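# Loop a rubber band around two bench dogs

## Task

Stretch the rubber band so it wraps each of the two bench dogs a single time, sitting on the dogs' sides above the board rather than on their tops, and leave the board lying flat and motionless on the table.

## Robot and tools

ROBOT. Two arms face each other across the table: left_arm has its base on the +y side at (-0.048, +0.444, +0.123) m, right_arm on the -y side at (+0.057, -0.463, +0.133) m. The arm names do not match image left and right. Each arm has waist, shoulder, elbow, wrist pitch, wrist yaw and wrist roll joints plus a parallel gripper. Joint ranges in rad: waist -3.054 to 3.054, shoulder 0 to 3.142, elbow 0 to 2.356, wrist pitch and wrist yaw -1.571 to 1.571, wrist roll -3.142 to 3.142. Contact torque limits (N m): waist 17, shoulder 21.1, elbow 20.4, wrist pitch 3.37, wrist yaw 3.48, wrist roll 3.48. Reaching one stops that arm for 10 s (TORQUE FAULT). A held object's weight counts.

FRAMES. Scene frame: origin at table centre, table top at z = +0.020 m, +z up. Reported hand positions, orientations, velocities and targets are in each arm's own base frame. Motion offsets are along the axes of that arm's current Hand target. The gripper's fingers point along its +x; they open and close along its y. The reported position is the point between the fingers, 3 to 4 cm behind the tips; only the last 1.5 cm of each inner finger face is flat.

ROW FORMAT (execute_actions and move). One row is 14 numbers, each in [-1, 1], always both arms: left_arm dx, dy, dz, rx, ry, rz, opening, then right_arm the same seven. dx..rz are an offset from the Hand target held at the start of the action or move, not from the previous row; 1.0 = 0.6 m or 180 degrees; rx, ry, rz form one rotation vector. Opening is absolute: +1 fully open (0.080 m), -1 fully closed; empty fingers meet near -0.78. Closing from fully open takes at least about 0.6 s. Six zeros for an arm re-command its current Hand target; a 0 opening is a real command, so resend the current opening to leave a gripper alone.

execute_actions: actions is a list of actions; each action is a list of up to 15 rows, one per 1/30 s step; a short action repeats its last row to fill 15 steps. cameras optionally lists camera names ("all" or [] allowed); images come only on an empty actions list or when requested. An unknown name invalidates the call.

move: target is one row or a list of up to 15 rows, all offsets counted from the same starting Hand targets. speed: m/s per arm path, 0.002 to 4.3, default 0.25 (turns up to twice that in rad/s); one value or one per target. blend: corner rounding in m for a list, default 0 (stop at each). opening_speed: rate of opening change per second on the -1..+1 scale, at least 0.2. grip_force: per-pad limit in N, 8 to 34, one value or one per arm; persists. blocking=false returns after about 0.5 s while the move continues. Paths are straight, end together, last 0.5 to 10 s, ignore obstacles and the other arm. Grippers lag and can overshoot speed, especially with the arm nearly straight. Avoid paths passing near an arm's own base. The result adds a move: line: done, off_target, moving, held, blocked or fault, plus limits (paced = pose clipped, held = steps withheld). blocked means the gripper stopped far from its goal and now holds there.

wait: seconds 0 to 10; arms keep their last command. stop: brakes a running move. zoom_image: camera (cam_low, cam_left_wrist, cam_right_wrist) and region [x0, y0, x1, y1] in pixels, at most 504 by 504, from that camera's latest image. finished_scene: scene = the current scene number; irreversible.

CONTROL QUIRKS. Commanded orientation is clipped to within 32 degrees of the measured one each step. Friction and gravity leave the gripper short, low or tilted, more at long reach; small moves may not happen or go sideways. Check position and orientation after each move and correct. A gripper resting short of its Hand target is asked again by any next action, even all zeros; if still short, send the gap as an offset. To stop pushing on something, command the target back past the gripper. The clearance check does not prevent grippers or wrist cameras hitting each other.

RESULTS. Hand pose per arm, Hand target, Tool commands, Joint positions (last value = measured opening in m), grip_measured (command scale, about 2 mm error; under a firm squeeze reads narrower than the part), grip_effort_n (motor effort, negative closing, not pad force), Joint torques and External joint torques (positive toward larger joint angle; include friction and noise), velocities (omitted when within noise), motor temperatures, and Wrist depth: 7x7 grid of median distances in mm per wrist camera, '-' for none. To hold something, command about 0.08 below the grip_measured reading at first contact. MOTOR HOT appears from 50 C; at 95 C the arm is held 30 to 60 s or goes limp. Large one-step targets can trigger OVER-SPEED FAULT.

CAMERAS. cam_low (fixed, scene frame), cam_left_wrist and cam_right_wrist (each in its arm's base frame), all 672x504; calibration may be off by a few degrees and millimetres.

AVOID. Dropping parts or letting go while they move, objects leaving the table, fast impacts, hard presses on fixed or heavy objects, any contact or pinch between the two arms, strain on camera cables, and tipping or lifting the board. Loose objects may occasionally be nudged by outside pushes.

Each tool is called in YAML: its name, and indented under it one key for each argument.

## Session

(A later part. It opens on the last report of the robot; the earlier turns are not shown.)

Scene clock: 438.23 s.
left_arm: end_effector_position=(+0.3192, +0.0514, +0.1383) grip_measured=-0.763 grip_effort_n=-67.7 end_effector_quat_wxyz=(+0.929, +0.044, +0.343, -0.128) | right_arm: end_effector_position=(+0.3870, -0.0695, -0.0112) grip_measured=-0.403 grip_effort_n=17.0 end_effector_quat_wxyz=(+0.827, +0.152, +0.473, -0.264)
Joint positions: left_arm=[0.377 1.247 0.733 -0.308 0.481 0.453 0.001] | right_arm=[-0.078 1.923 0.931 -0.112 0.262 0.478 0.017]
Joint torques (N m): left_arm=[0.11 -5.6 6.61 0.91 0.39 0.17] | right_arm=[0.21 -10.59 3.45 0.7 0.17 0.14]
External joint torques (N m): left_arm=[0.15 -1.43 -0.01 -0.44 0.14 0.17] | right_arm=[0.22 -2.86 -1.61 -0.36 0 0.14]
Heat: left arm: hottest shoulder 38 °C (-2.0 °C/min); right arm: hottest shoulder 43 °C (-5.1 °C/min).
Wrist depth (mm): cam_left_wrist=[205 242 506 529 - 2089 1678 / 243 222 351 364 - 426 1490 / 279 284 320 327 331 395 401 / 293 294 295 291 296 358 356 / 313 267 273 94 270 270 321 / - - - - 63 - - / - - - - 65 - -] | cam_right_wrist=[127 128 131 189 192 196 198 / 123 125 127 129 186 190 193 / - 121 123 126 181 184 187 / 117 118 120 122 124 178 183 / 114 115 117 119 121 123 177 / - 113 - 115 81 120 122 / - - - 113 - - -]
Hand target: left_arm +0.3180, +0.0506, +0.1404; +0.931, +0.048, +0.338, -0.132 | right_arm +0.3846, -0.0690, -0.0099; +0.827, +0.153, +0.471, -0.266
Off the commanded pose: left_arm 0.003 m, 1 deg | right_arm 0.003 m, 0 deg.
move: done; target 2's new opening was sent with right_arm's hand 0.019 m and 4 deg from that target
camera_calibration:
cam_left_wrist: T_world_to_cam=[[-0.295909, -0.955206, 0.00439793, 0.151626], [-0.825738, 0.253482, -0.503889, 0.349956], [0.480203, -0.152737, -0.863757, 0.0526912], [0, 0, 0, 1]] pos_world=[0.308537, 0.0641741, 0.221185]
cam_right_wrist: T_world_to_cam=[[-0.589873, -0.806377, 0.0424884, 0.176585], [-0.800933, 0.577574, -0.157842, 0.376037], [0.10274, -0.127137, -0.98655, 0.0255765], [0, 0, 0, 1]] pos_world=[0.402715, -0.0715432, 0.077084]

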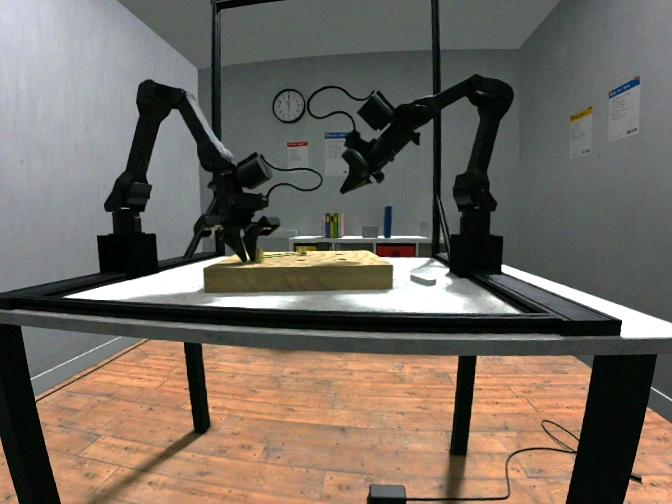

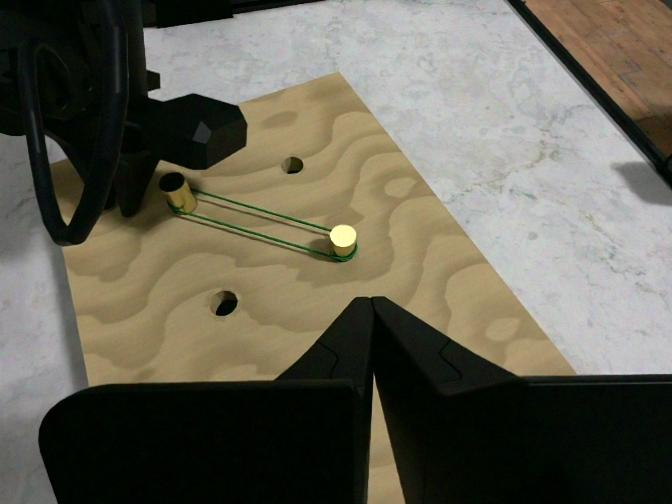

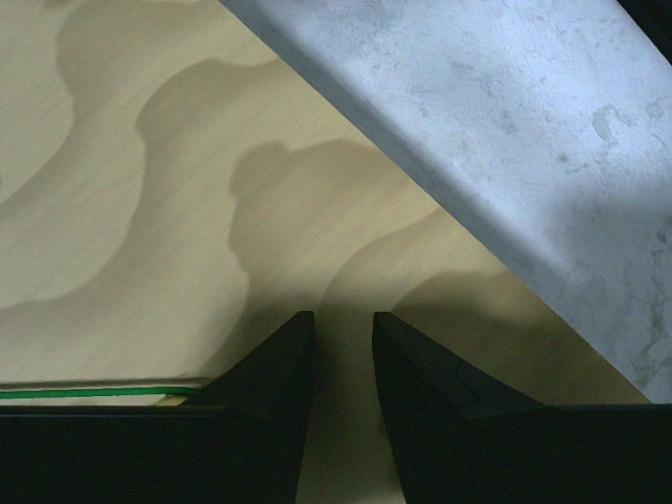

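Excellent. Lift away along −x.

move:
  target: [0,0,0,0,0,0,-0.9,-0.15,-0.01,0.06,0,0,0,-0.4]
  speed: 0.12
  cameras: ["all"]

zoom_image:
  camera: "cam_low"
  region: [225, 230, 325, 280]

zoom_image:
  camera: "cam_left_wrist"
  region: [120, 100, 400, 300]

Scene clock: 441.53 s.
left_arm: end_effector_position=(+0.3192, +0.0514, +0.1383) grip_measured=-0.763 grip_effort_n=-67.7 end_effector_quat_wxyz=(+0.929, +0.044, +0.343, -0.128) | right_arm: end_effector_position=(+0.3648, -0.0652, +0.0779) grip_measured=-0.403 grip_effort_n=16.5 end_effector_quat_wxyz=(+0.822, +0.150, +0.483, -0.264)
Joint positions: left_arm=[0.377 1.247 0.733 -0.308 0.481 0.453 0.001] | right_arm=[-0.071 1.661 1.03 -0.496 0.262 0.484 0.017]
Joint torques (N m): left_arm=[0.08 -5.69 6.7 0.87 0.41 0.19] | right_arm=[0.41 -9.52 7.32 0.53 0.26 0.2]
External joint torques (N m): left_arm=[0.08 -1.51 0.08 -0.47 0.17 0.19] | right_arm=[0.41 -2.81 1.31 -0.49 0.09 0.2]
Heat: left arm: hottest shoulder 38 °C (-2.0 °C/min); right arm: hottest shoulder 44 °C (-3.0 °C/min).
Wrist depth (mm): cam_left_wrist=[212 - 496 499 526 1500 1718 / - - 364 371 456 459 1511 / 332 327 330 329 380 - 397 / 294 296 295 289 297 363 353 / 267 267 272 93 269 267 320 / - - - - 63 - - / - - - - 65 - -] | cam_right_wrist=[216 219 278 283 290 280 1257 / 211 214 218 276 282 285 1223 / 208 209 213 271 276 283 274 / 202 205 208 212 269 275 279 / 197 199 204 209 211 267 273 / 193 196 - 200 81 262 263 / - - - 197 - - -]
Hand target: left_arm +0.3180, +0.0506, +0.1404; +0.931, +0.048, +0.338, -0.132 | right_arm +0.3689, -0.0654, +0.0859; +0.827, +0.153, +0.471, -0.266
Off the commanded pose: left_arm 0.003 m, 1 deg | right_arm 0.009 m, 1 deg.
move: off_target (right_arm)
camera_calibration:
cam_left_wrist: T_world_to_cam=[[-0.295909, -0.955206, 0.00439793, 0.151626], [-0.825738, 0.253482, -0.503889, 0.349956], [0.480203, -0.152737, -0.863757, 0.0526912], [0, 0, 0, 1]] pos_world=[0.308537, 0.0641741, 0.221185]
cam_right_wrist: T_world_to_cam=[[-0.587629, -0.807487, 0.0515559, 0.161527], [-0.804959, 0.576949, -0.138455, 0.369812], [0.0820554, -0.122861, -0.989026, 0.12429], [0, 0, 0, 1]] pos_world=[0.382403, -0.0676617, 0.165801]

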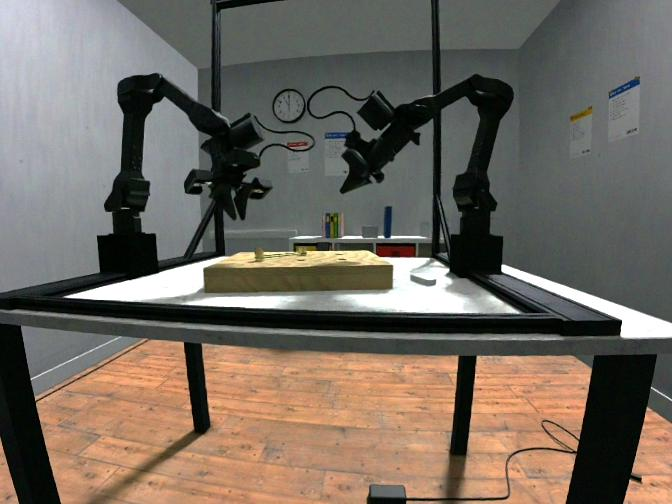

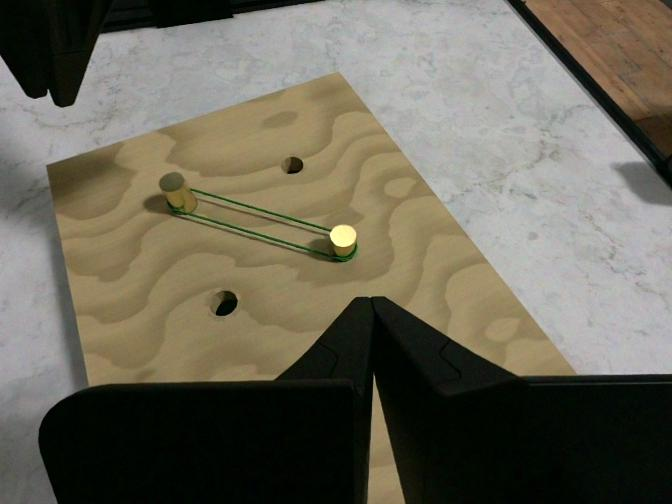

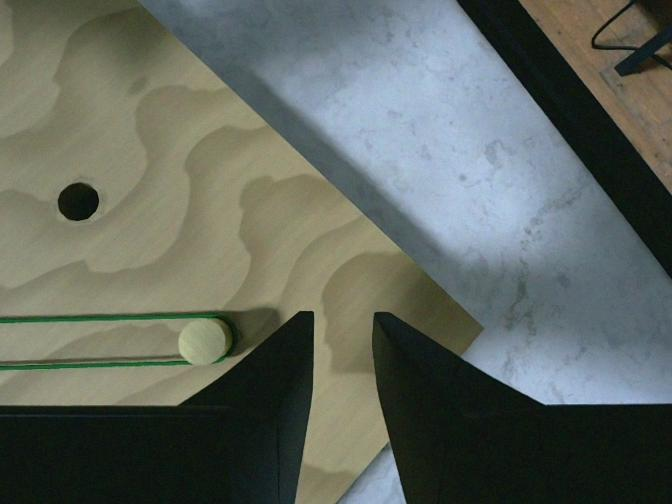

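Scaled by 5.040 from the camera's 672x504 image, which has a finer 960x720 frame.

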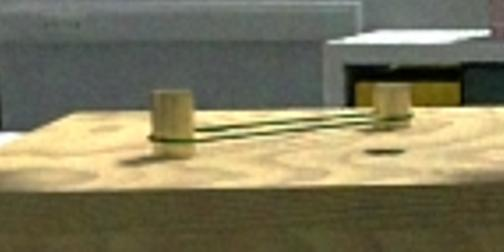

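Scaled by 1.800 from the camera's 672x504 image, which has a finer 960x720 frame.

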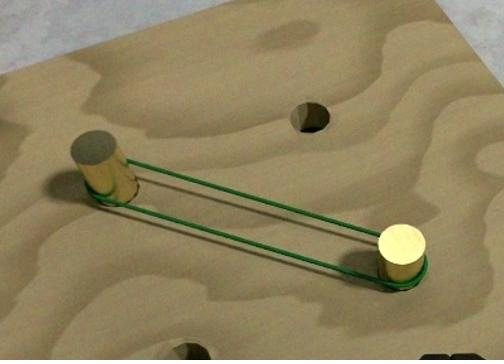

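Perfect.

finished_scene:
  scene: 1

The scene is finished: the task was done.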